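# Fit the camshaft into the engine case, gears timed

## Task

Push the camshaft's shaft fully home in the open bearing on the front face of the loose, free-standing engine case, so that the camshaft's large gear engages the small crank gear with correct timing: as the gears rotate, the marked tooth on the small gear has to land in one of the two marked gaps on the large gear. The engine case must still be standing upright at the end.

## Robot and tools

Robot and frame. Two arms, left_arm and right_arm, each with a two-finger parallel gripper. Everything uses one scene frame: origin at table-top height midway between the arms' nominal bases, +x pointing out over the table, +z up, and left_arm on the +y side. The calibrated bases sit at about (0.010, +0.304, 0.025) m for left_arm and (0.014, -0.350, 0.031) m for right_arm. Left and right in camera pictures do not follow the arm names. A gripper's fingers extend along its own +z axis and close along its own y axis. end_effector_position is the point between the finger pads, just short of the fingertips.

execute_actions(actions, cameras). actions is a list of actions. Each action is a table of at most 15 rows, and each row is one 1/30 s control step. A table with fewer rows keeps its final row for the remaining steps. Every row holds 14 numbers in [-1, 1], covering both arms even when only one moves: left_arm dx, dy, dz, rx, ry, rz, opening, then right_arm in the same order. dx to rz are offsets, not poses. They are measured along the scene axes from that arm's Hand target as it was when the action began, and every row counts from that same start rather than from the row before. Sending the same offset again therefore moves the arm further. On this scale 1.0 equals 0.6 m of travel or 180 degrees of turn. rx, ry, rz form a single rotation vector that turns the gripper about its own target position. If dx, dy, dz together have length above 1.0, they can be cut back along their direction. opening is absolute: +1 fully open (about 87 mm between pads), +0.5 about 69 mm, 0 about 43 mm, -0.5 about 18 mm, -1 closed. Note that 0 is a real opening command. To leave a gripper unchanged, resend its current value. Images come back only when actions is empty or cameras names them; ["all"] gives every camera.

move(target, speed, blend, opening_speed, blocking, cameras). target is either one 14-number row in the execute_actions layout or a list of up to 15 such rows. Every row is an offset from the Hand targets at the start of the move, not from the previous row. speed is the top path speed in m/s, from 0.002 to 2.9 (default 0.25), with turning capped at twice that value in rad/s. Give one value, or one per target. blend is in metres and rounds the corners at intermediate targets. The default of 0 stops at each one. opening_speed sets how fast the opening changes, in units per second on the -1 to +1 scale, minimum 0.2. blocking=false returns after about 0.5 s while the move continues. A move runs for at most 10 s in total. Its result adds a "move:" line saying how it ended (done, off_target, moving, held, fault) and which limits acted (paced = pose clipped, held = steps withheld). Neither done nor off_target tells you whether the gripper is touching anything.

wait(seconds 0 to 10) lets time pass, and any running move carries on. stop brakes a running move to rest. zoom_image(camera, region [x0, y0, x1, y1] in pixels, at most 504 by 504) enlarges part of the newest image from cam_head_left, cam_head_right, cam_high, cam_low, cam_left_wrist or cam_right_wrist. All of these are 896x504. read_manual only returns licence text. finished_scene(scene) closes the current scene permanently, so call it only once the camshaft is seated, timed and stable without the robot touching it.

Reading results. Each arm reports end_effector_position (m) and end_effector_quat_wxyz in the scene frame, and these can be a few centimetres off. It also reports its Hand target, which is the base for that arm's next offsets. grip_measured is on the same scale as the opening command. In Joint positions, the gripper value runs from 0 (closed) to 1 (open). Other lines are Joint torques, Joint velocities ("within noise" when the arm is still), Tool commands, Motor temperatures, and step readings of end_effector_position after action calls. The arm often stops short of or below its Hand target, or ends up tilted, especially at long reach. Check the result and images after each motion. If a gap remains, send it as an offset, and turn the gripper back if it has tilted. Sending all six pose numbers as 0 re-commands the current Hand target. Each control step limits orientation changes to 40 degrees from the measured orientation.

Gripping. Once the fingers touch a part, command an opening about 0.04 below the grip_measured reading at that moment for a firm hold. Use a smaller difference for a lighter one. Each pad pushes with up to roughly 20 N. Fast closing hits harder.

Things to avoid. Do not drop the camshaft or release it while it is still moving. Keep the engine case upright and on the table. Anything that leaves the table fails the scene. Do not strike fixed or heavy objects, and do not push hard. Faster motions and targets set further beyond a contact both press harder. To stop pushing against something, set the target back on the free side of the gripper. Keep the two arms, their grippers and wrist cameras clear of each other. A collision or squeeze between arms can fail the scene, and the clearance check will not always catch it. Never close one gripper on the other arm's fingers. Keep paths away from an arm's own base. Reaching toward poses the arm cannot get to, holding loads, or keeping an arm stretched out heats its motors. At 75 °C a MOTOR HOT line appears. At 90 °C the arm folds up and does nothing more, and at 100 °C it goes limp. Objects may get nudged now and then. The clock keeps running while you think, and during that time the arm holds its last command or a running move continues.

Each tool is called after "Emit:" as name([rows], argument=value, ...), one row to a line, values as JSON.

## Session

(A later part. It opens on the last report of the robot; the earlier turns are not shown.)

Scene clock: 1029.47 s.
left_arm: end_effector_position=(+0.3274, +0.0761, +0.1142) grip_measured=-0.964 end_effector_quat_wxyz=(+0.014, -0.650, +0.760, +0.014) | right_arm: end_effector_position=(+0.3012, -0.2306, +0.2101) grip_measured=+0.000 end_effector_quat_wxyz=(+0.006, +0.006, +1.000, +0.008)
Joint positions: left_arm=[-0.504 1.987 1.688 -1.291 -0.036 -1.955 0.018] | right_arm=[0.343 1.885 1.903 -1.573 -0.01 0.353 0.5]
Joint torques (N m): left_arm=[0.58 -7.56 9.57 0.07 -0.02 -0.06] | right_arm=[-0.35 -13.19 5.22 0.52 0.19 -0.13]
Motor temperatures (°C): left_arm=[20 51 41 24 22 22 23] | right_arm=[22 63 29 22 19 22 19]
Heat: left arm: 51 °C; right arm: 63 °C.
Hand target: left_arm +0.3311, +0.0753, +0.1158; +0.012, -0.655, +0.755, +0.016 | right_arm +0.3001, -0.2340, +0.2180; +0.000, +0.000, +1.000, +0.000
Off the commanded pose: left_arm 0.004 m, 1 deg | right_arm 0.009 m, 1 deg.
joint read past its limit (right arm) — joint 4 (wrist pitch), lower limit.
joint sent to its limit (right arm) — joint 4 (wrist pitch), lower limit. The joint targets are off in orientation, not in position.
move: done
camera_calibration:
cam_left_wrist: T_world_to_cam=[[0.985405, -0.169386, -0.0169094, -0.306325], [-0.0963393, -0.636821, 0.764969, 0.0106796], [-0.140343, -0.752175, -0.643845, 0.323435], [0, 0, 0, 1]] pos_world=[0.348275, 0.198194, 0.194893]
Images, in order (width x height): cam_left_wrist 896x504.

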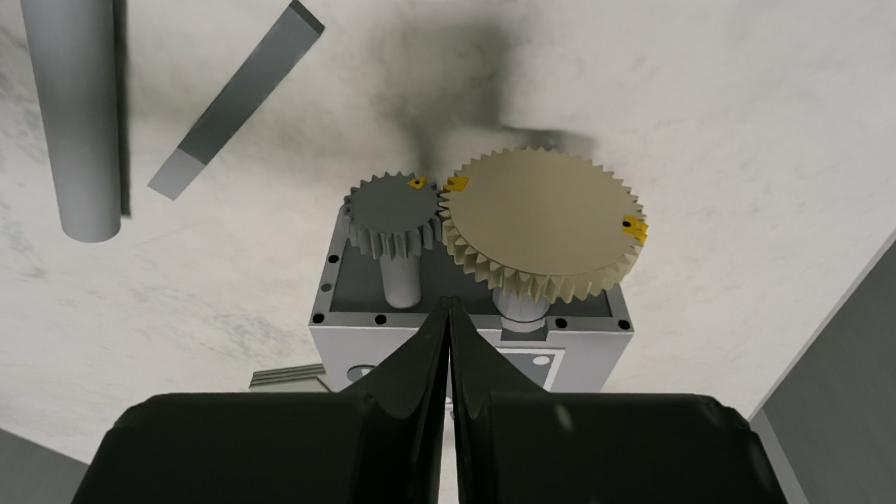

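Emit:
zoom_image(camera="cam_left_wrist", region=[335, 160, 475, 280])

Emit:
zoom_image(camera="cam_left_wrist", region=[400, 165, 480, 225])

Scaled by 3.600.

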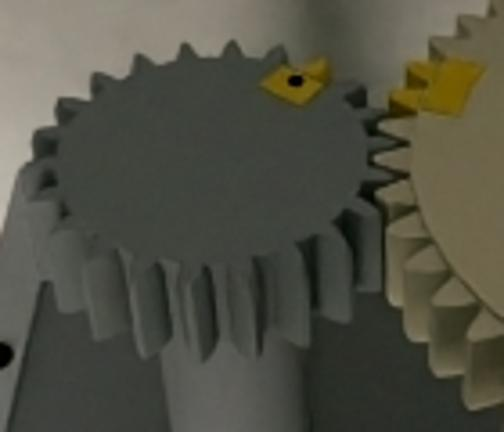

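Scaled by 6.300.

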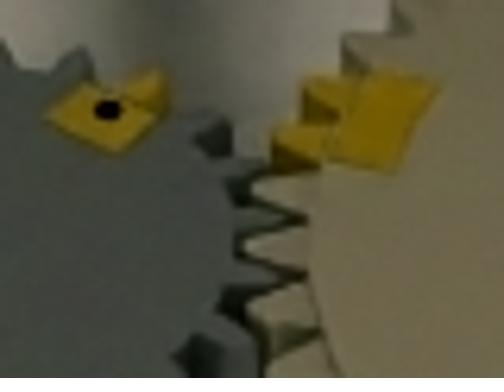

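Emit:
move([
  [0,0.05,0.07,0,0,0,-1,0,0,0,0,0,0,0],
  [0.043,-0.007,0.07,0,0,-0.5,-0.4,0,0,0,0,0,0,0],
  [0.043,-0.007,-0.02,0,0,-0.5,-0.4,0,0,0,0,0,0,0],
], speed=[0.2,0.5,0.12], cameras=["cam_left_wrist"])

Scene clock: 1049.47 s.
left_arm: end_effector_position=(+0.3549, +0.0759, +0.1098) grip_measured=-0.400 end_effector_quat_wxyz=(+0.017, +0.066, +0.998, +0.009) | right_arm: end_effector_position=(+0.3012, -0.2306, +0.2101) grip_measured=+0.000 end_effector_quat_wxyz=(+0.006, +0.006, +1.000, +0.008)
Joint positions: left_arm=[-0.521 2.296 2.152 -1.406 -0.033 -0.424 0.3] | right_arm=[0.343 1.885 1.903 -1.573 -0.01 0.353 0.5]
Joint torques (N m): left_arm=[-0.23 -10.65 5.94 0.71 0.05 0.12] | right_arm=[-0.38 -13.2 5.2 0.52 0.17 -0.12]
Motor temperatures (°C): left_arm=[20 49 43 24 22 22 22] | right_arm=[22 63 29 22 19 22 19]
Heat: left arm: 49 °C; right arm: 63 °C.
Hand target: left_arm +0.3569, +0.0712, +0.1039; +0.020, +0.070, +0.997, +0.003 | right_arm +0.3001, -0.2340, +0.2180; +0.000, +0.000, +1.000, +0.000
Off the commanded pose: left_arm 0.008 m, 1 deg | right_arm 0.009 m, 1 deg.
joint read past its limit (right arm) — joint 4 (wrist pitch), lower limit.
joint sent to its limit (right arm) — joint 4 (wrist pitch), lower limit. The joint targets are off in orientation, not in position.
move: done
camera_calibration:
cam_left_wrist: T_world_to_cam=[[-0.145216, -0.988793, -0.0346649, 0.131886], [-0.635057, 0.0662845, 0.769616, 0.15377], [-0.758693, 0.133775, -0.637565, 0.475805], [0, 0, 0, 1]] pos_world=[0.477794, 0.056565, 0.189585]
Images, in order (width x height): cam_left_wrist 896x504.

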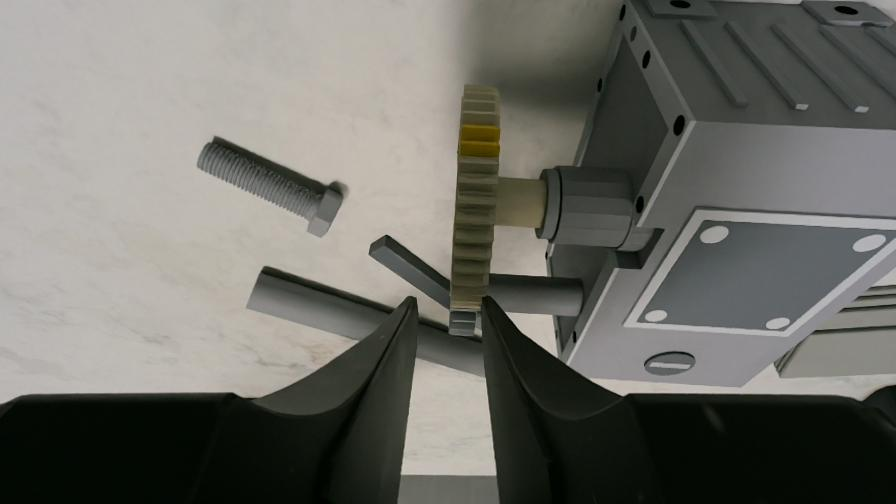

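Emit:
move([
  [0,-0.01,0,0,0,0,-0.4,0,0,0,0,0,0,0],
  [0,-0.01,-0.012,0,0,0,-0.4,0,0,0,0,0,0,0],
  [0,-0.01,-0.012,0,0,0,-0.85,0,0,0,0,0,0,0],
  [0.005,0.03,-0.008,0,0,0,-0.85,0,0,0,0,0,0,0],
], speed=[0.1,0.1,0.1,0.04], cameras=["cam_left_wrist"])

Scene clock: 1056.20 s.
left_arm: end_effector_position=(+0.3600, +0.0710, +0.1037) grip_measured=-0.636 end_effector_quat_wxyz=(+0.027, +0.073, +0.997, -0.019) | right_arm: end_effector_position=(+0.3012, -0.2306, +0.2101) grip_measured=+0.000 end_effector_quat_wxyz=(+0.006, +0.006, +1.000, +0.008)
Joint positions: left_arm=[-0.509 2.273 2.093 -1.326 0.009 -0.398 0.182] | right_arm=[0.343 1.885 1.903 -1.573 -0.01 0.353 0.5]
Joint torques (N m): left_arm=[2.3 -11.77 4.26 0.46 -0.27 0.24] | right_arm=[-0.4 -13.23 5.24 0.52 0.18 -0.11]
Motor temperatures (°C): left_arm=[20 50 42 24 22 22 23] | right_arm=[22 63 29 22 19 22 19]
Heat: left arm: 50 °C; right arm: 63 °C.
Hand target: left_arm +0.3599, +0.0892, +0.0991; +0.020, +0.070, +0.997, +0.003 | right_arm +0.3001, -0.2340, +0.2180; +0.000, +0.000, +1.000, +0.000
Off the commanded pose: left_arm 0.019 m, 3 deg | right_arm 0.009 m, 1 deg.
joint read past its limit (right arm) — joint 4 (wrist pitch), lower limit.
joint sent to its limit (right arm) — joint 4 (wrist pitch), lower limit. The joint targets are off in orientation, not in position.
move: off_target (left_arm)
camera_calibration:
cam_left_wrist: T_world_to_cam=[[-0.161532, -0.986678, 0.0193277, 0.127629], [-0.645466, 0.120445, 0.754232, 0.16359], [-0.746513, 0.109357, -0.656323, 0.475773], [0, 0, 0, 1]] pos_world=[0.481379, 0.054196, 0.186409]
Images, in order (width x height): cam_left_wrist 896x504.

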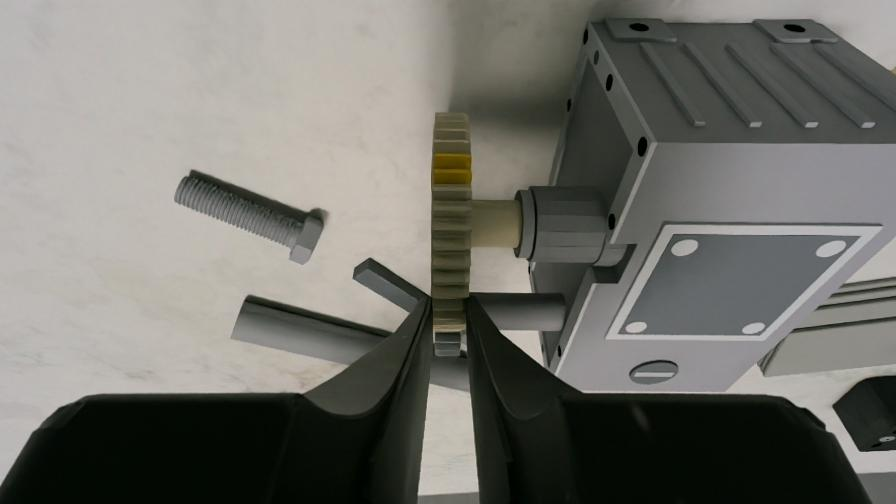

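Emit:
move([
  [-0.002,-0.03,0.0,0,0,0,-0.85,0,0,0,0,0,0,0],
  [-0.002,-0.03,0.0,0,0,0,-0.45,0,0,0,0,0,0,0],
  [-0.005,-0.03,-0.021,0,0,0,-0.45,0,0,0,0,0,0,0],
  [-0.005,-0.03,-0.021,0,0,0,-0.9,0,0,0,0,0,0,0],
  [-0.001,0.02,-0.021,0,0,0,-0.9,0,0,0,0,0,0,0],
], speed=[0.1,0.1,0.1,0.1,0.04], cameras=["cam_left_wrist"])

Scene clock: 1065.77 s.
left_arm: end_effector_position=(+0.3561, +0.0767, +0.0882) grip_measured=-0.618 end_effector_quat_wxyz=(+0.019, +0.077, +0.997, -0.028) | right_arm: end_effector_position=(+0.3012, -0.2306, +0.2101) grip_measured=+0.000 end_effector_quat_wxyz=(+0.006, +0.006, +1.000, +0.008)
Joint positions: left_arm=[-0.494 2.25 1.99 -1.253 0.034 -0.376 0.191] | right_arm=[0.343 1.885 1.903 -1.573 -0.01 0.353 0.5]
Joint torques (N m): left_arm=[2.95 -12.23 4.49 0.4 -0.48 0.29] | right_arm=[-0.4 -13.23 5.27 0.51 0.18 -0.11]
Motor temperatures (°C): left_arm=[20 52 41 24 22 22 23] | right_arm=[22 63 29 22 19 22 19]
Heat: left arm: 52 °C; right arm: 63 °C.
Hand target: left_arm +0.3593, +0.1012, +0.0865; +0.020, +0.070, +0.997, +0.003 | right_arm +0.3001, -0.2340, +0.2180; +0.000, +0.000, +1.000, +0.000
Off the commanded pose: left_arm 0.025 m, 4 deg | right_arm 0.009 m, 1 deg.
joint read past its limit (right arm) — joint 4 (wrist pitch), lower limit.
joint sent to its limit (right arm) — joint 4 (wrist pitch), lower limit. The joint targets are off in orientation, not in position.
move: off_target (left_arm)
camera_calibration:
cam_left_wrist: T_world_to_cam=[[-0.168142, -0.984983, 0.0391913, 0.133374], [-0.631115, 0.138106, 0.763296, 0.164797], [-0.757246, 0.103608, -0.644859, 0.465333], [0, 0, 0, 1]] pos_world=[0.478803, 0.0603993, 0.169058]
Images, in order (width x height): cam_left_wrist 896x504.

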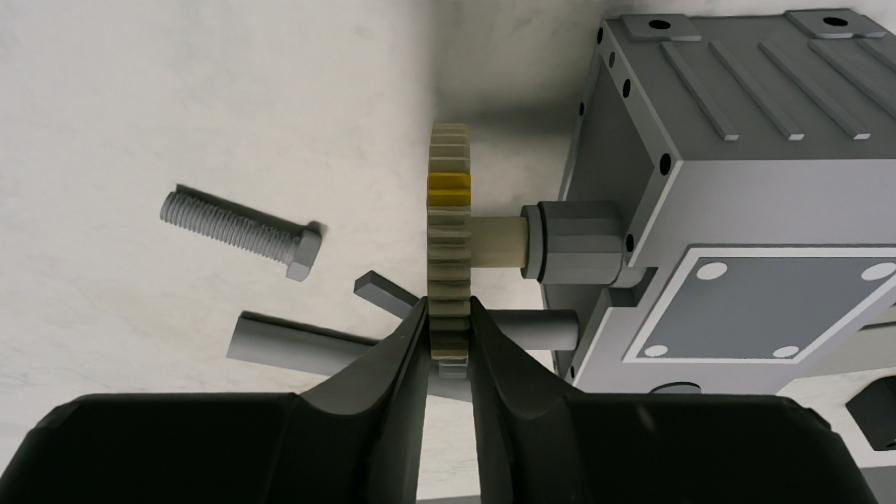

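Emit:
move(target=[0.00,0.025,0.004,-0.02,0,0,-0.9,0,0,0,0,0,0,0], speed=0.05, cameras=["cam_left_wrist","cam_head_left"])

Scene clock: 1070.03 s.
left_arm: end_effector_position=(+0.3568, +0.0880, +0.0843) grip_measured=-0.618 end_effector_quat_wxyz=(+0.016, +0.071, +0.995, -0.062) | right_arm: end_effector_position=(+0.3012, -0.2306, +0.2101) grip_measured=+0.000 end_effector_quat_wxyz=(+0.006, +0.006, +1.000, +0.008)
Joint positions: left_arm=[-0.443 2.201 1.89 -1.181 0.102 -0.34 0.191] | right_arm=[0.343 1.885 1.903 -1.573 -0.01 0.353 0.5]
Joint torques (N m): left_arm=[3.15 -13.2 5.16 0.31 -0.51 0.41] | right_arm=[-0.38 -13.27 5.26 0.51 0.16 -0.12]
Motor temperatures (°C): left_arm=[20 52 40 24 22 22 23] | right_arm=[22 63 29 22 19 22 19]
Heat: left arm: 52 °C; right arm: 63 °C.
Hand target: left_arm +0.3593, +0.1161, +0.0890; +0.022, +0.070, +0.997, -0.029 | right_arm +0.3001, -0.2340, +0.2180; +0.000, +0.000, +1.000, +0.000
Off the commanded pose: left_arm 0.029 m, 4 deg | right_arm 0.009 m, 1 deg.
joint read past its limit (right arm) — joint 4 (wrist pitch), lower limit.
joint sent to its limit (right arm) — joint 4 (wrist pitch), lower limit. The joint targets are off in orientation, not in position.
move: off_target (left_arm)
camera_calibration:
cam_left_wrist: T_world_to_cam=[[-0.157888, -0.981471, 0.108566, 0.134953], [-0.623902, 0.184373, 0.759443, 0.16033], [-0.765387, 0.0521727, -0.641452, 0.469274], [0, 0, 0, 1]] pos_world=[0.480514, 0.0784088, 0.164604]
Images, in order (width x height): cam_head_left 896x504, cam_left_wrist 896x504.

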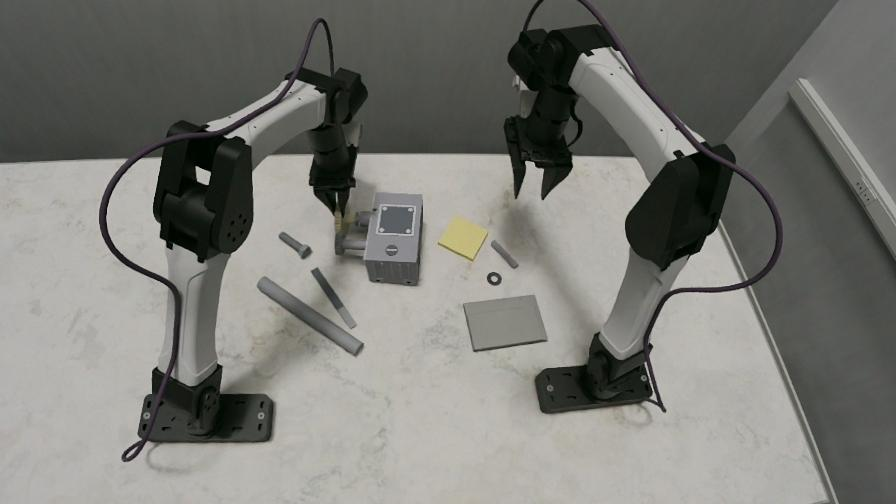

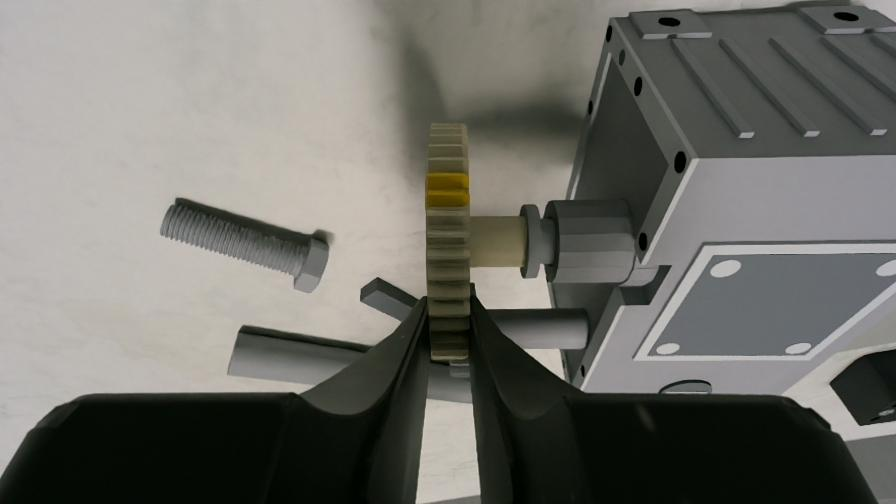

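Emit:
move(target=[0.00,0.022,0.008,0.01,0,0,-0.9,0,0,0,0,0,0,0], speed=0.05, cameras=["cam_left_wrist"])

Scene clock: 1073.03 s.
left_arm: end_effector_position=(+0.3572, +0.0887, +0.0845) grip_measured=-0.618 end_effector_quat_wxyz=(+0.016, +0.072, +0.995, -0.063) | right_arm: end_effector_position=(+0.3012, -0.2306, +0.2101) grip_measured=+0.000 end_effector_quat_wxyz=(+0.006, +0.006, +1.000, +0.008)
Joint positions: left_arm=[-0.441 2.201 1.89 -1.181 0.104 -0.335 0.191] | right_arm=[0.343 1.885 1.903 -1.573 -0.01 0.353 0.5]
Joint torques (N m): left_arm=[4.36 -13.98 5.59 0 -0.76 0.53] | right_arm=[-0.4 -13.23 5.19 0.51 0.17 -0.12]
Motor temperatures (°C): left_arm=[21 54 40 24 22 22 23] | right_arm=[22 63 29 22 19 22 19]
Heat: left arm: 54 °C; right arm: 63 °C.
Hand target: left_arm +0.3593, +0.1293, +0.0938; +0.021, +0.070, +0.997, -0.013 | right_arm +0.3001, -0.2340, +0.2180; +0.000, +0.000, +1.000, +0.000
Off the commanded pose: left_arm 0.042 m, 6 deg | right_arm 0.009 m, 1 deg.
joint read past its limit (right arm) — joint 4 (wrist pitch), lower limit.
joint sent to its limit (right arm) — joint 4 (wrist pitch), lower limit. The joint targets are off in orientation, not in position.
move: off_target (left_arm)
camera_calibration:
cam_left_wrist: T_world_to_cam=[[-0.160583, -0.980884, 0.109907, 0.136498], [-0.623621, 0.187139, 0.758996, 0.159981], [-0.765055, 0.0533417, -0.641752, 0.469545], [0, 0, 0, 1]] pos_world=[0.480915, 0.0789034, 0.164904]
Images, in order (width x height): cam_left_wrist 896x504.

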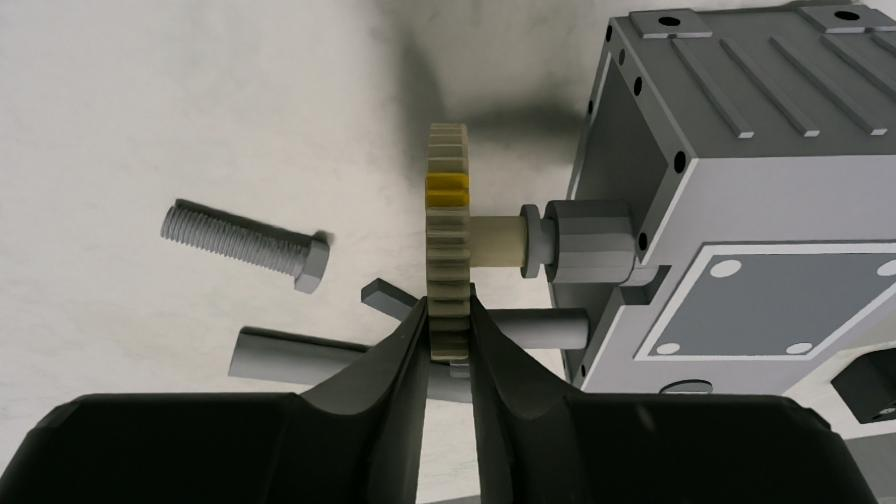

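Emit:
move(target=[0.00,-0.01,-0.008,-0.05,0,0,-0.9,0,0,0,0,0,0,0], speed=0.05, cameras=["cam_left_wrist"])

Scene clock: 1078.57 s.
left_arm: end_effector_position=(+0.3571, +0.0995, +0.0782) grip_measured=-0.618 end_effector_quat_wxyz=(+0.014, +0.065, +0.991, -0.112) | right_arm: end_effector_position=(+0.3012, -0.2306, +0.2101) grip_measured=+0.000 end_effector_quat_wxyz=(+0.006, +0.006, +1.000, +0.008)
Joint positions: left_arm=[-0.38 2.151 1.772 -1.088 0.201 -0.294 0.191] | right_arm=[0.343 1.885 1.903 -1.573 -0.01 0.353 0.5]
Joint torques (N m): left_arm=[3.28 -14.01 5.87 0.36 -0.28 0.51] | right_arm=[-0.39 -13.27 5.22 0.51 0.19 -0.12]
Motor temperatures (°C): left_arm=[21 56 39 24 22 23 23] | right_arm=[22 63 29 22 19 22 19]
Heat: left arm: 56 °C; right arm: 63 °C.
Hand target: left_arm +0.3593, +0.1234, +0.0890; +0.027, +0.068, +0.993, -0.091 | right_arm +0.3001, -0.2340, +0.2180; +0.000, +0.000, +1.000, +0.000
Off the commanded pose: left_arm 0.026 m, 3 deg | right_arm 0.009 m, 1 deg.
joint read past its limit (right arm) — joint 4 (wrist pitch), lower limit.
joint sent to its limit (right arm) — joint 4 (wrist pitch), lower limit. The joint targets are off in orientation, not in position.
move: off_target (left_arm)
camera_calibration:
cam_left_wrist: T_world_to_cam=[[-0.147258, -0.967114, 0.207379, 0.134034], [-0.61777, 0.25367, 0.74432, 0.15513], [-0.772448, -0.0185054, -0.634809, 0.474143], [0, 0, 0, 1]] pos_world=[0.481822, 0.099049, 0.157728]
Images, in order (width x height): cam_left_wrist 896x504.

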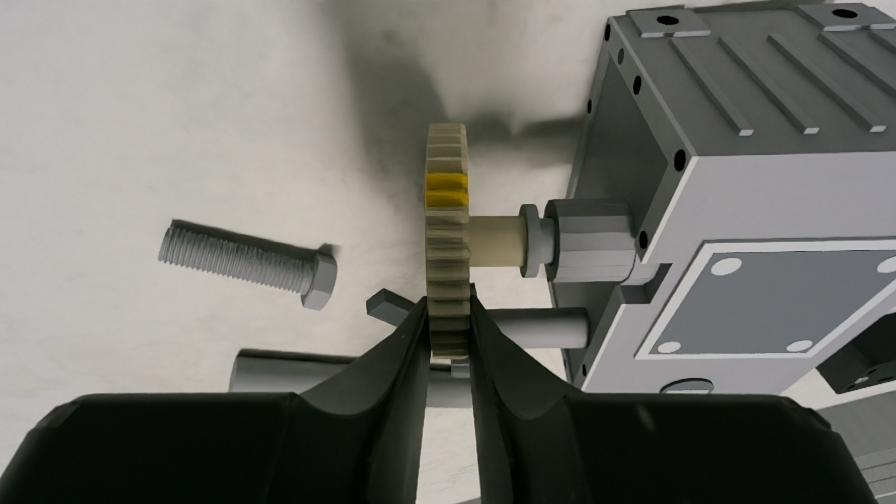

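Emit:
move(target=[0.00,-0.055,0.0,0.055,0,0,-0.9,0,0,0,0,0,0,0], speed=0.08, cameras=["cam_left_wrist","cam_low"])

Emit:
zoom_image(camera="cam_low", region=[500, 230, 600, 290])

Scene clock: 1082.97 s.
left_arm: end_effector_position=(+0.3548, +0.0828, +0.0911) grip_measured=-0.614 end_effector_quat_wxyz=(+0.019, +0.070, +0.997, -0.028) | right_arm: end_effector_position=(+0.3012, -0.2306, +0.2101) grip_measured=+0.000 end_effector_quat_wxyz=(+0.006, +0.006, +1.000, +0.008)
Joint positions: left_arm=[-0.482 2.227 1.964 -1.249 0.035 -0.377 0.193] | right_arm=[0.343 1.885 1.903 -1.573 -0.01 0.353 0.5]
Joint torques (N m): left_arm=[0.4 -9.2 9.55 0.31 -0.36 0.12] | right_arm=[-0.39 -13.19 5.22 0.51 0.16 -0.13]
Motor temperatures (°C): left_arm=[21 58 39 24 22 23 23] | right_arm=[22 63 29 22 19 22 19]
Heat: left arm: 58 °C; right arm: 63 °C.
Hand target: left_arm +0.3593, +0.0904, +0.0889; +0.021, +0.070, +0.997, -0.005 | right_arm +0.3001, -0.2340, +0.2180; +0.000, +0.000, +1.000, +0.000
Off the commanded pose: left_arm 0.009 m, 3 deg | right_arm 0.009 m, 1 deg.
joint read past its limit (right arm) — joint 4 (wrist pitch), lower limit.
joint sent to its limit (right arm) — joint 4 (wrist pitch), lower limit. The joint targets are off in orientation, not in position.
move: off_target (left_arm)
camera_calibration:
cam_left_wrist: T_world_to_cam=[[-0.156168, -0.9869, 0.0405042, 0.134876], [-0.632807, 0.131454, 0.76307, 0.162119], [-0.758398, 0.0935356, -0.645045, 0.466834], [0, 0, 0, 1]] pos_world=[0.4777, 0.0681326, 0.171958]
Images, in order (width x height): cam_low 896x504, cam_left_wrist 896x504.

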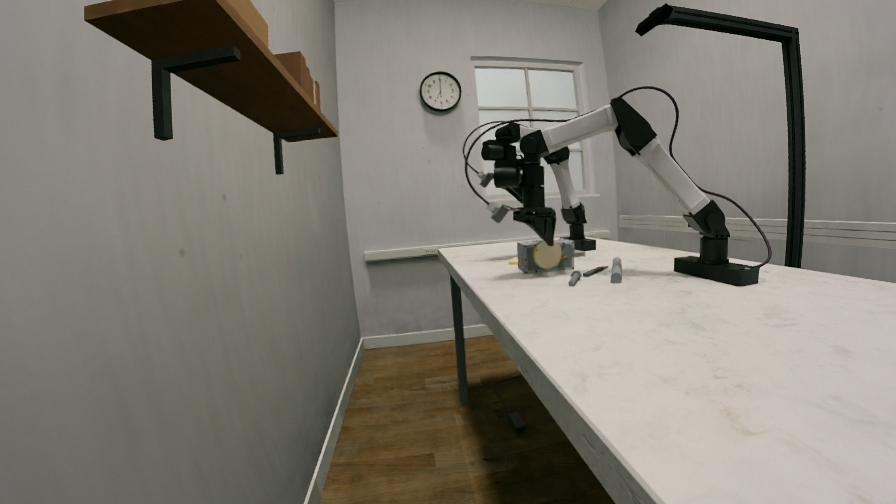

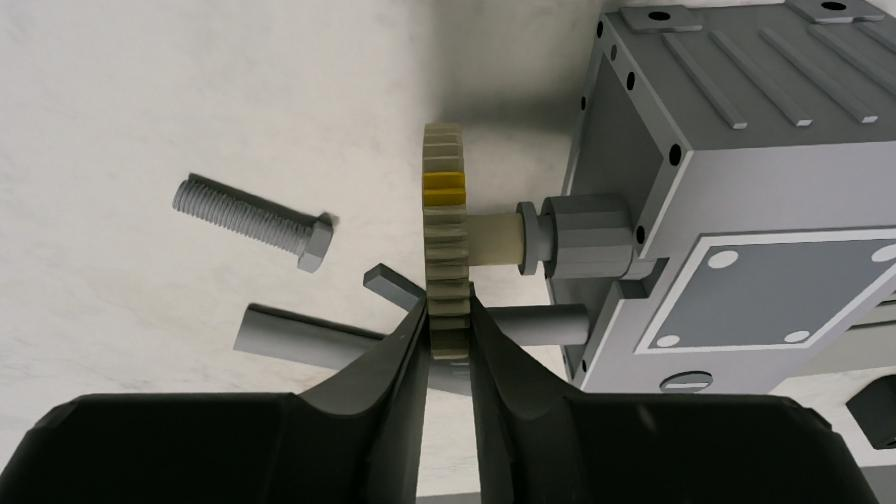

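Scaled by 5.040.

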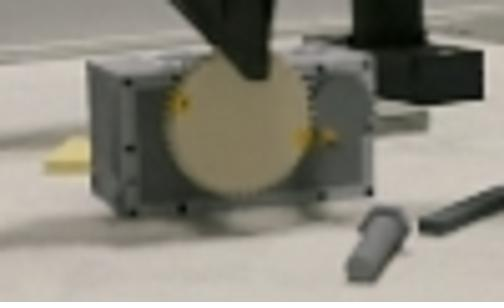

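Emit:
move([
  [-0.003,-0.012,0.0,0.0,0,0,-0.9,0,0,0,0,0,0,0],
  [-0.003,-0.012,0.0,0.0,0,0,-0.45,0,0,0,0,0,0,0],
  [-0.003,-0.01,-0.008,0.01,0,0,-0.45,0,0,0,0,0,0,0],
  [0.001,0.035,-0.008,0.01,0,0,-0.45,0,0,0,0,0,0,0],
], speed=[0.05,0.05,0.05,0.05], cameras=["cam_left_wrist","cam_low"])

Emit:
zoom_image(camera="cam_low", region=[500, 230, 600, 290])

Scene clock: 1096.07 s.
left_arm: end_effector_position=(+0.3539, +0.0882, +0.0796) grip_measured=-0.450 end_effector_quat_wxyz=(+0.007, +0.072, +0.997, -0.016) | right_arm: end_effector_position=(+0.3012, -0.2306, +0.2101) grip_measured=+0.000 end_effector_quat_wxyz=(+0.006, +0.006, +1.000, +0.008)
Joint positions: left_arm=[-0.477 2.251 1.955 -1.248 0.024 -0.368 0.275] | right_arm=[0.343 1.885 1.903 -1.573 -0.01 0.353 0.5]
Joint torques (N m): left_arm=[2.89 -13.18 5.11 0.39 -0.49 0.35] | right_arm=[-0.4 -13.24 5.2 0.49 0.17 -0.11]
Motor temperatures (°C): left_arm=[21 55 42 24 22 22 23] | right_arm=[22 63 29 22 19 22 19]
Heat: left arm: 55 °C; right arm: 63 °C.
Hand target: left_arm +0.3599, +0.1114, +0.0840; +0.019, +0.071, +0.997, +0.011 | right_arm +0.3001, -0.2340, +0.2180; +0.000, +0.000, +1.000, +0.000
Off the commanded pose: left_arm 0.024 m, 3 deg | right_arm 0.009 m, 1 deg.
joint read past its limit (right arm) — joint 4 (wrist pitch), lower limit.
joint sent to its limit (right arm) — joint 4 (wrist pitch), lower limit. The joint targets are off in orientation, not in position.
move: off_target (left_arm)
camera_calibration:
cam_left_wrist: T_world_to_cam=[[-0.159199, -0.987072, 0.0185516, 0.143318], [-0.615779, 0.113968, 0.779633, 0.163793], [-0.771668, 0.112693, -0.625962, 0.459719], [0, 0, 0, 1]] pos_world=[0.478427, 0.0709912, 0.15741]
Images, in order (width x height): cam_low 896x504, cam_left_wrist 896x504.

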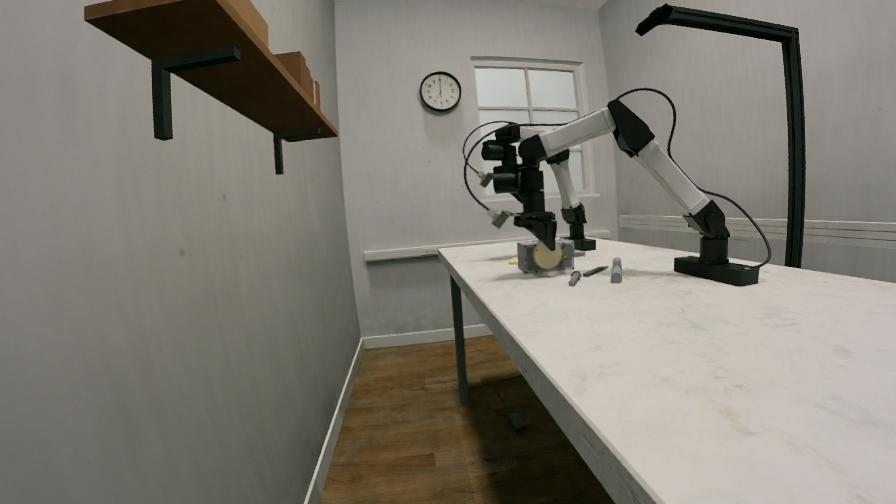

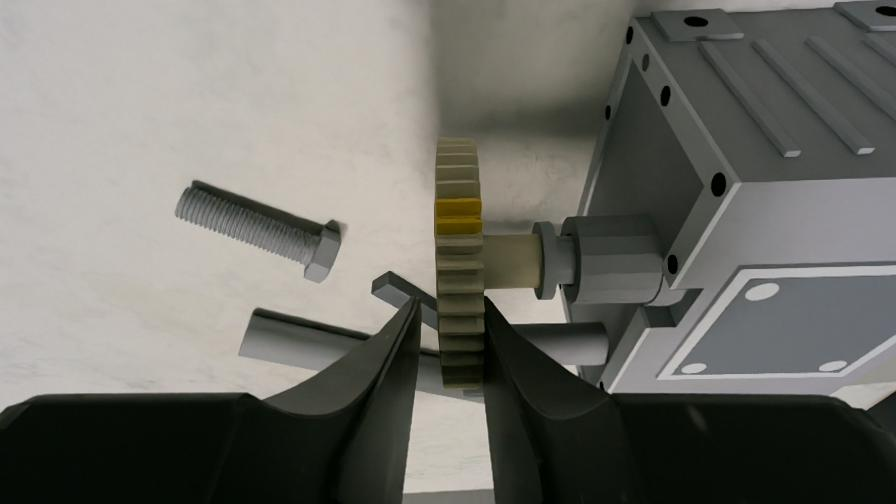

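Scaled by 5.040.

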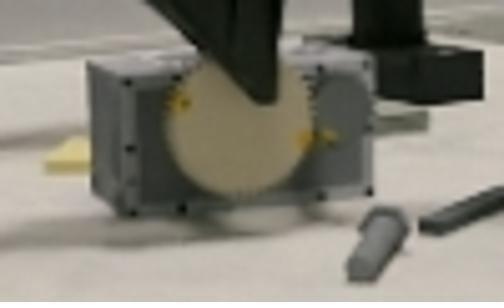

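Emit:
move([
  [-0.02,0.0,0.005,0.0,0,0,-0.45,0,0,0,0,0,0,0],
  [0.015,0.005,0.005,0.0,0,0,-0.45,0,0,0,0,0,0,0],
  [-0.02,0.01,0.005,0,0,0,-0.45,0,0,0,0,0,0,0],
  [0.01,0.01,0.005,0,0,0,-0.45,0,0,0,0,0,0,0],
], speed=0.08, blend=0.004, cameras=["cam_left_wrist","cam_low"])

Emit:
zoom_image(camera="cam_low", region=[500, 230, 600, 290])

Scene clock: 1107.20 s.
left_arm: end_effector_position=(+0.3579, +0.1044, +0.0848) grip_measured=-0.450 end_effector_quat_wxyz=(+0.015, +0.071, +0.997, -0.011) | right_arm: end_effector_position=(+0.3012, -0.2306, +0.2101) grip_measured=+0.000 end_effector_quat_wxyz=(+0.006, +0.006, +1.000, +0.008)
Joint positions: left_arm=[-0.447 2.219 1.925 -1.241 0.008 -0.339 0.275] | right_arm=[0.343 1.885 1.903 -1.573 -0.01 0.353 0.5]
Joint torques (N m): left_arm=[1.8 -9.66 10.06 0.22 -0.36 0.25] | right_arm=[-0.38 -13.26 5.23 0.51 0.17 -0.12]
Motor temperatures (°C): left_arm=[21 58 40 24 22 22 23] | right_arm=[22 64 29 22 19 22 19]
Heat: left arm: 58 °C; right arm: 64 °C.
Hand target: left_arm +0.3659, +0.1173, +0.0872; +0.019, +0.071, +0.997, +0.010 | right_arm +0.3001, -0.2340, +0.2180; +0.000, +0.000, +1.000, +0.000
Off the commanded pose: left_arm 0.015 m, 3 deg | right_arm 0.009 m, 1 deg.
joint read past its limit (right arm) — joint 4 (wrist pitch), lower limit.
joint sent to its limit (right arm) — joint 4 (wrist pitch), lower limit. The joint targets are off in orientation, not in position.
move: off_target (left_arm)
camera_calibration:
cam_left_wrist: T_world_to_cam=[[-0.156973, -0.987584, 0.00604132, 0.160235], [-0.628685, 0.104641, 0.770588, 0.166656], [-0.761652, 0.117163, -0.637306, 0.461076], [0, 0, 0, 1]] pos_world=[0.481106, 0.0867852, 0.164455]
Images, in order (width x height): cam_low 896x504, cam_left_wrist 896x504.

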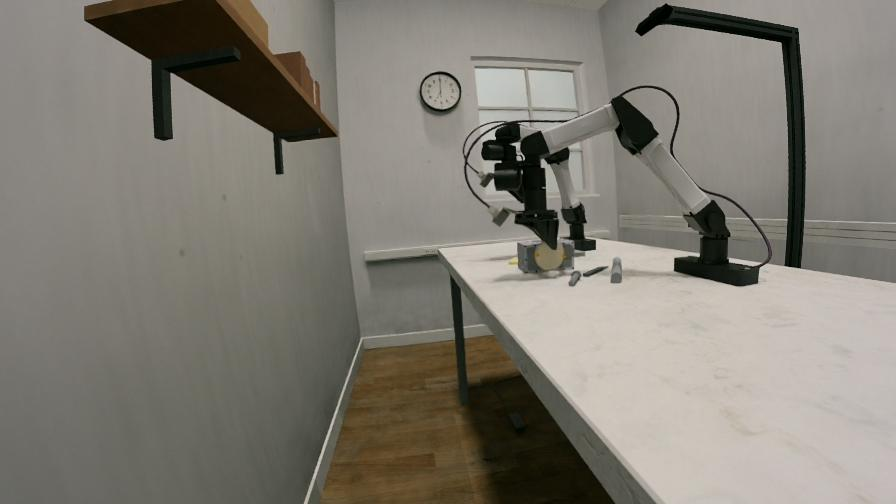

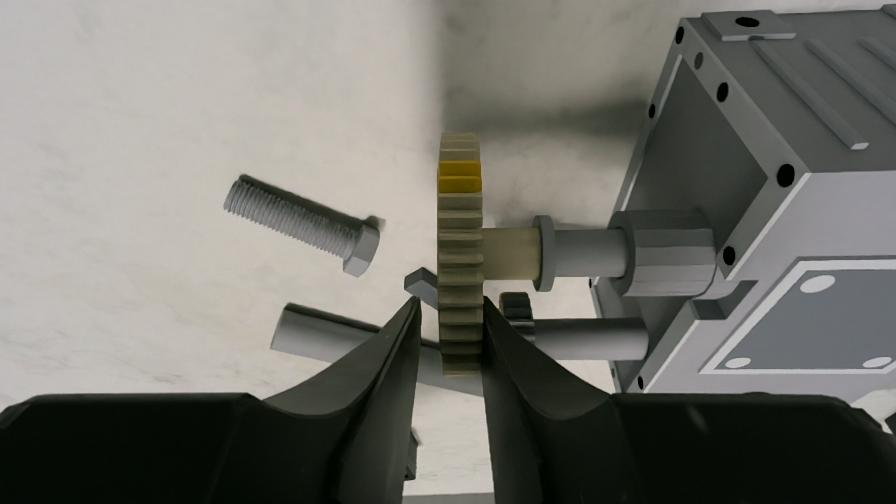

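Scaled by 5.040.

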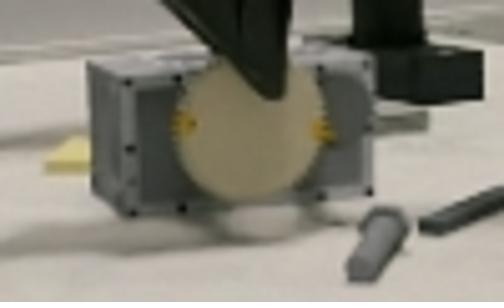

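Emit:
move([
  [-0.008,-0.014,0.004,0,0,0,-0.4,0,0,0,0,0,0,0],
  [-0.008,-0.012,0.11,0,0,0,-0.4,0,0,0,0,0,0,0],
  [-0.03,0.08,0.11,0,0,0.5,-1,0,0,0,0,0,0,0],
  [-0.075,0.03,0.04,0,0,0.5,-1,0,0,0,0,0,0,0],
], speed=[0.05,0.2,0.6,0.2], cameras=["cam_left_wrist"])

Scene clock: 1117.40 s.
left_arm: end_effector_position=(+0.3197, +0.1343, +0.1061) grip_measured=-0.964 end_effector_quat_wxyz=(-0.004, -0.652, +0.758, +0.031) | right_arm: end_effector_position=(+0.3012, -0.2306, +0.2101) grip_measured=+0.000 end_effector_quat_wxyz=(+0.006, +0.006, +1.000, +0.008)
Joint positions: left_arm=[-0.36 1.902 1.537 -1.265 -0.02 -1.817 0.018] | right_arm=[0.343 1.885 1.903 -1.573 -0.01 0.353 0.5]
Joint torques (N m): left_arm=[0.12 -10.54 5.59 0.35 -0.13 -0.04] | right_arm=[-0.4 -13.23 5.24 0.52 0.18 -0.12]
Motor temperatures (°C): left_arm=[21 57 40 24 22 22 23] | right_arm=[22 64 29 21 19 22 19]
Heat: left arm: 57 °C; right arm: 64 °C.
Hand target: left_arm +0.3210, +0.1354, +0.1112; +0.007, -0.655, +0.755, +0.021 | right_arm +0.3001, -0.2340, +0.2180; +0.000, +0.000, +1.000, +0.000
Off the commanded pose: left_arm 0.005 m, 2 deg | right_arm 0.009 m, 1 deg.
joint read past its limit (right arm) — joint 4 (wrist pitch), lower limit.
joint sent to its limit (right arm) — joint 4 (wrist pitch), lower limit. The joint targets are off in orientation, not in position.
move: done
camera_calibration:
cam_left_wrist: T_world_to_cam=[[0.984404, -0.162973, -0.0662464, -0.284367], [-0.0539251, -0.637973, 0.768168, 0.0393821], [-0.167454, -0.752615, -0.636812, 0.368862], [0, 0, 0, 1]] pos_world=[0.343823, 0.256392, 0.185805]
Images, in order (width x height): cam_left_wrist 896x504.

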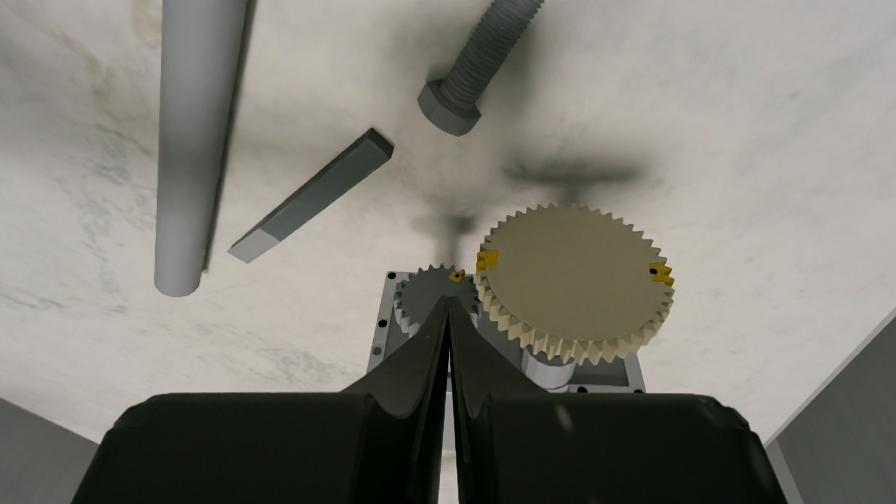

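Emit:
move([
  [0,0.05,0.1,0,0,0,-1,0,0,0,0,0,0,0],
  [0.066,-0.058,0.08,0,0,-0.5,-0.4,0,0,0,0,0,0,0],
  [0.066,-0.058,-0.026,0,0,-0.5,-0.4,0,0,0,0,0,0,0],
], speed=[0.25,0.5,0.12], cameras=["cam_left_wrist"])

Scene clock: 1134.33 s.
left_arm: end_effector_position=(+0.3596, +0.1005, +0.0946) grip_measured=-0.400 end_effector_quat_wxyz=(+0.012, +0.066, +0.998, +0.010) | right_arm: end_effector_position=(+0.3012, -0.2306, +0.2101) grip_measured=+0.000 end_effector_quat_wxyz=(+0.006, +0.006, +1.000, +0.008)
Joint positions: left_arm=[-0.466 2.26 2.031 -1.328 -0.028 -0.369 0.3] | right_arm=[0.343 1.885 1.903 -1.573 -0.01 0.353 0.5]
Joint torques (N m): left_arm=[-0.09 -11.95 5.86 0.58 -0.07 0.13] | right_arm=[-0.36 -13.23 5.22 0.51 0.17 -0.11]
Motor temperatures (°C): left_arm=[21 55 39 24 22 22 23] | right_arm=[22 64 29 21 19 22 19]
Heat: left arm: 55 °C; right arm: 64 °C.
Hand target: left_arm +0.3605, +0.1005, +0.0955; +0.019, +0.071, +0.997, +0.010 | right_arm +0.3001, -0.2340, +0.2180; +0.000, +0.000, +1.000, +0.000
Off the commanded pose: left_arm 0.001 m, 1 deg | right_arm 0.009 m, 1 deg.
joint read past its limit (right arm) — joint 4 (wrist pitch), lower limit.
joint sent to its limit (right arm) — joint 4 (wrist pitch), lower limit. The joint targets are off in orientation, not in position.
move: done
camera_calibration:
cam_left_wrist: T_world_to_cam=[[-0.145598, -0.988753, -0.0341874, 0.156353], [-0.62695, 0.0654796, 0.776303, 0.163426], [-0.765333, 0.134462, -0.629433, 0.468009], [0, 0, 0, 1]] pos_world=[0.483408, 0.0809636, 0.173058]
Images, in order (width x height): cam_left_wrist 896x504.

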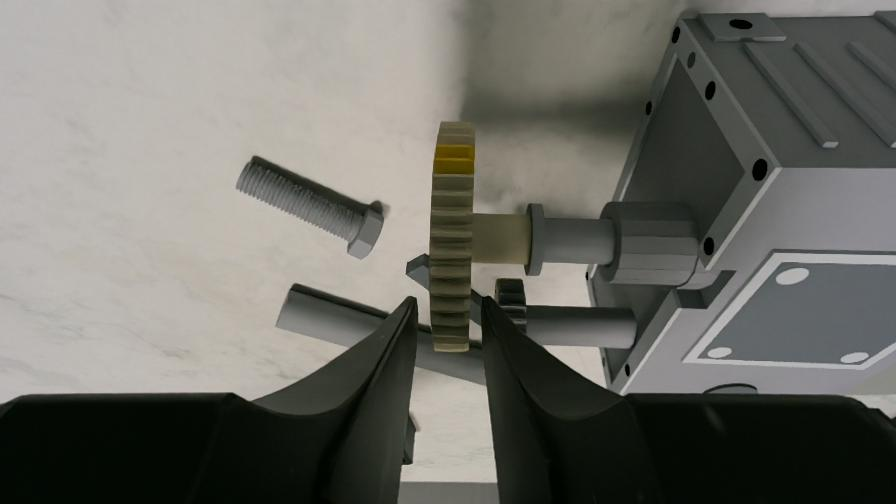

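Aligned. Grip (raise slightly) and swing.

Emit:
move([
  [0,0,0.005,0,0,0,-0.4,0,0,0,0,0,0,0],
  [0,0,0.005,0,0,0,-0.66,0,0,0,0,0,0,0],
  [-0.0235,0.001,-0.003,-0.016,-0.11,0,-0.66,0,0,0,0,0,0,0],
], speed=0.07, cameras=["cam_low","cam_left_wrist"])

Emit:
zoom_image(camera="cam_low", region=[520, 230, 590, 280])

Scene clock: 1142.03 s.
left_arm: end_effector_position=(+0.3491, +0.1000, +0.0908) grip_measured=-0.618 end_effector_quat_wxyz=(+0.184, +0.065, +0.981, -0.008) | right_arm: end_effector_position=(+0.3012, -0.2306, +0.2101) grip_measured=+0.000 end_effector_quat_wxyz=(+0.006, +0.006, +1.000, +0.008)
Joint positions: left_arm=[-0.536 1.889 1.45 -0.798 -0.162 -0.411 0.191] | right_arm=[0.343 1.885 1.903 -1.573 -0.01 0.353 0.5]
Joint torques (N m): left_arm=[-0.76 -10.54 5.83 1.12 -0.24 0.05] | right_arm=[-0.38 -13.23 5.22 0.5 0.16 -0.13]
Motor temperatures (°C): left_arm=[21 55 39 24 22 22 23] | right_arm=[22 64 29 21 19 22 19]
Heat: left arm: 55 °C; right arm: 64 °C.
Hand target: left_arm +0.3464, +0.1011, +0.0937; +0.192, +0.067, +0.979, -0.003 | right_arm +0.3001, -0.2340, +0.2180; +0.000, +0.000, +1.000, +0.000
Off the commanded pose: left_arm 0.004 m, 1 deg | right_arm 0.009 m, 1 deg.
joint read past its limit (right arm) — joint 4 (wrist pitch), lower limit.
joint sent to its limit (right arm) — joint 4 (wrist pitch), lower limit. The joint targets are off in orientation, not in position.
move: done
camera_calibration:
cam_left_wrist: T_world_to_cam=[[-0.139842, -0.989814, -0.0266802, 0.151601], [-0.85019, 0.106216, 0.51565, 0.257313], [-0.507564, 0.0947926, -0.856384, 0.392211], [0, 0, 0, 1]] pos_world=[0.439038, 0.0855473, 0.207244]
Images, in order (width x height): cam_low 896x504, cam_left_wrist 896x504.

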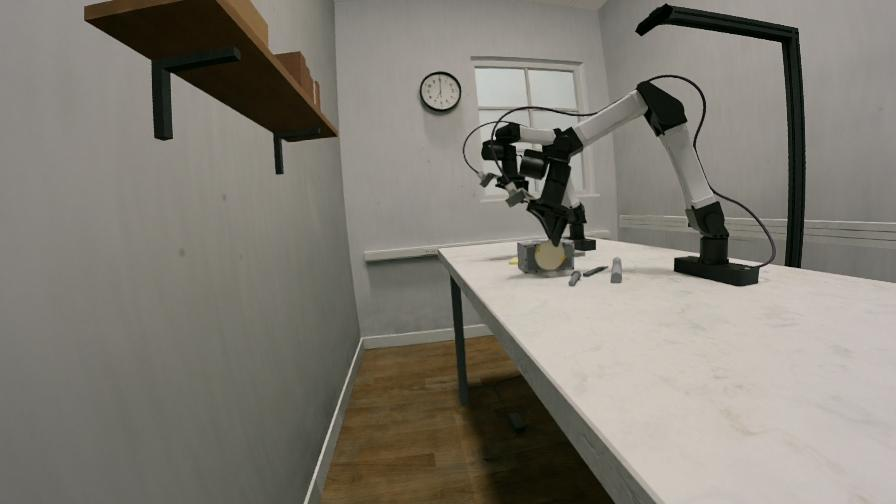

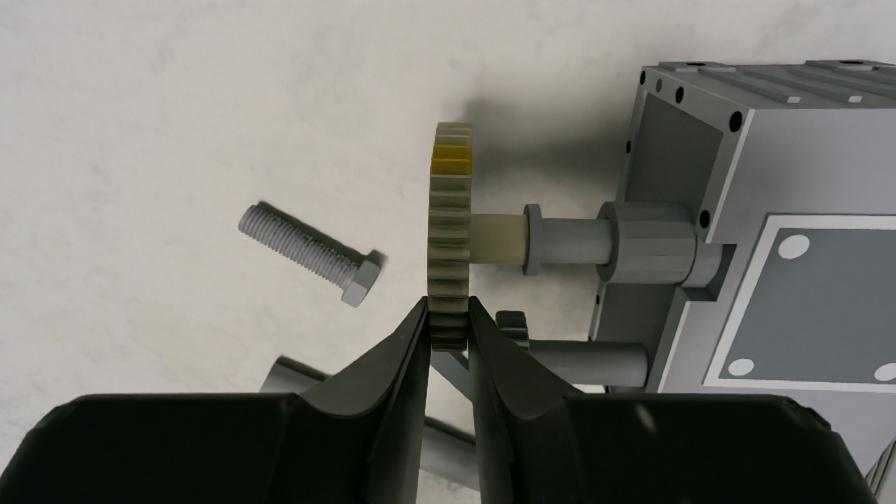

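Scaled by 7.200.

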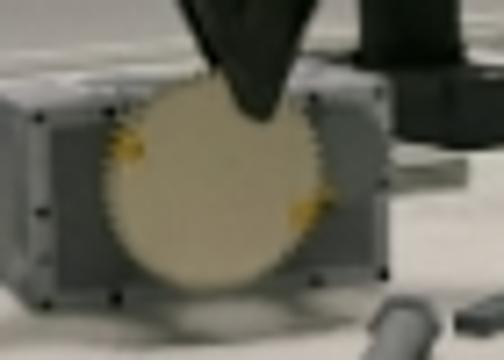

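Emit:
move([
  [0.004,-0.002,0,0,0,0,-0.4,0,0,0,0,0,0,0],
  [-0.03,0,0.09,0,0,0,-0.4,0,0,0,0,0,0,0],
  [-0.02,0.12,0.1,0,0.11,0.5,-1,0,0,0,0,0,0,0],
  [0.03,0.1,-0.034,0,0.11,0.5,-1,0,0,0,0,0,0,0],
  [0.031,0.036,-0.034,0,0.11,0.5,-1,0,0,0,0,0,0,0],
], speed=[0.1,0.2,0.6,0.2,0.04], cameras=["cam_left_wrist"])

Emit:
zoom_image(camera="cam_left_wrist", region=[280, 240, 480, 400])

Scene clock: 1155.43 s.
left_arm: end_effector_position=(+0.3640, +0.1277, +0.0720) grip_measured=-0.964 end_effector_quat_wxyz=(-0.010, -0.639, +0.759, +0.124) | right_arm: end_effector_position=(+0.3012, -0.2306, +0.2101) grip_measured=+0.000 end_effector_quat_wxyz=(+0.006, +0.006, +1.000, +0.008)
Joint positions: left_arm=[-0.366 2.28 1.965 -1.488 -0.094 -1.813 0.018] | right_arm=[0.343 1.885 1.903 -1.573 -0.01 0.353 0.5]
Joint torques (N m): left_arm=[-0.28 -9.44 9.13 -0.3 0.05 -0.09] | right_arm=[-0.43 -13.27 5.23 0.52 0.17 -0.12]
Motor temperatures (°C): left_arm=[20 55 39 24 22 22 23] | right_arm=[22 64 29 21 19 22 19]
Heat: left arm: 55 °C; right arm: 64 °C.
Hand target: left_arm +0.3650, +0.1227, +0.0732; -0.016, -0.642, +0.756, +0.123 | right_arm +0.3001, -0.2340, +0.2180; +0.000, +0.000, +1.000, +0.000
Off the commanded pose: left_arm 0.005 m, 1 deg | right_arm 0.009 m, 1 deg.
joint read past its limit (right arm) — joint 4 (wrist pitch), lower limit.
joint sent to its limit (right arm) — joint 4 (wrist pitch), lower limit. The joint targets are off in orientation, not in position.
move: done; target 3's new opening was sent with left_arm's hand 0.009 m and 5 deg from that target
camera_calibration:
cam_left_wrist: T_world_to_cam=[[0.962584, -0.163732, -0.215927, -0.312567], [0.0270258, -0.734848, 0.677693, 0.0531795], [-0.269634, -0.658172, -0.702927, 0.379525], [0, 0, 0, 1]] pos_world=[0.401767, 0.237694, 0.163247]
Images, in order (width x height): cam_left_wrist 896x504.

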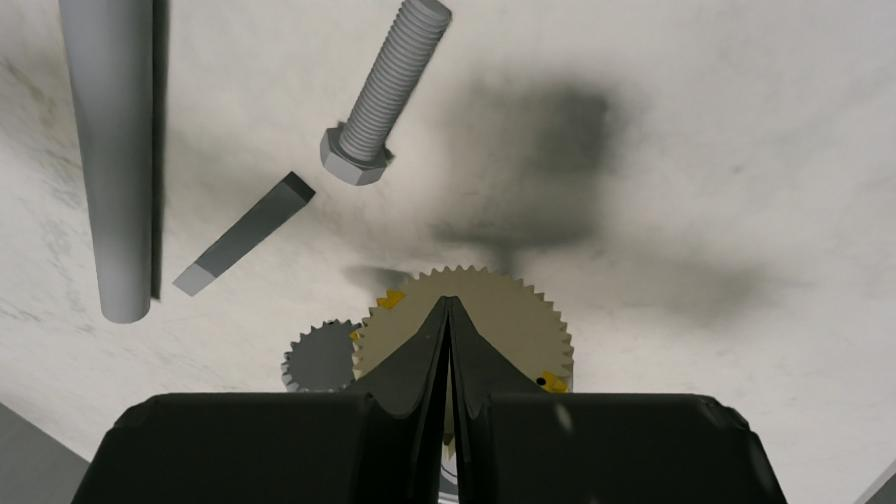

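Scaled by 2.520.

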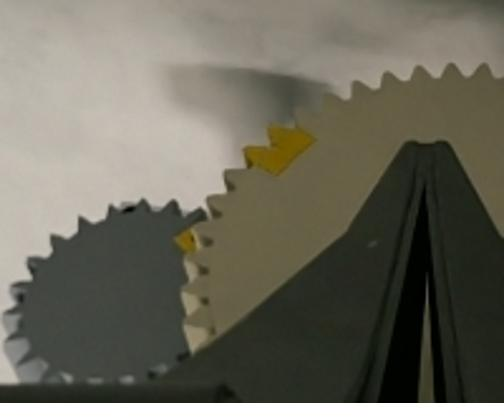

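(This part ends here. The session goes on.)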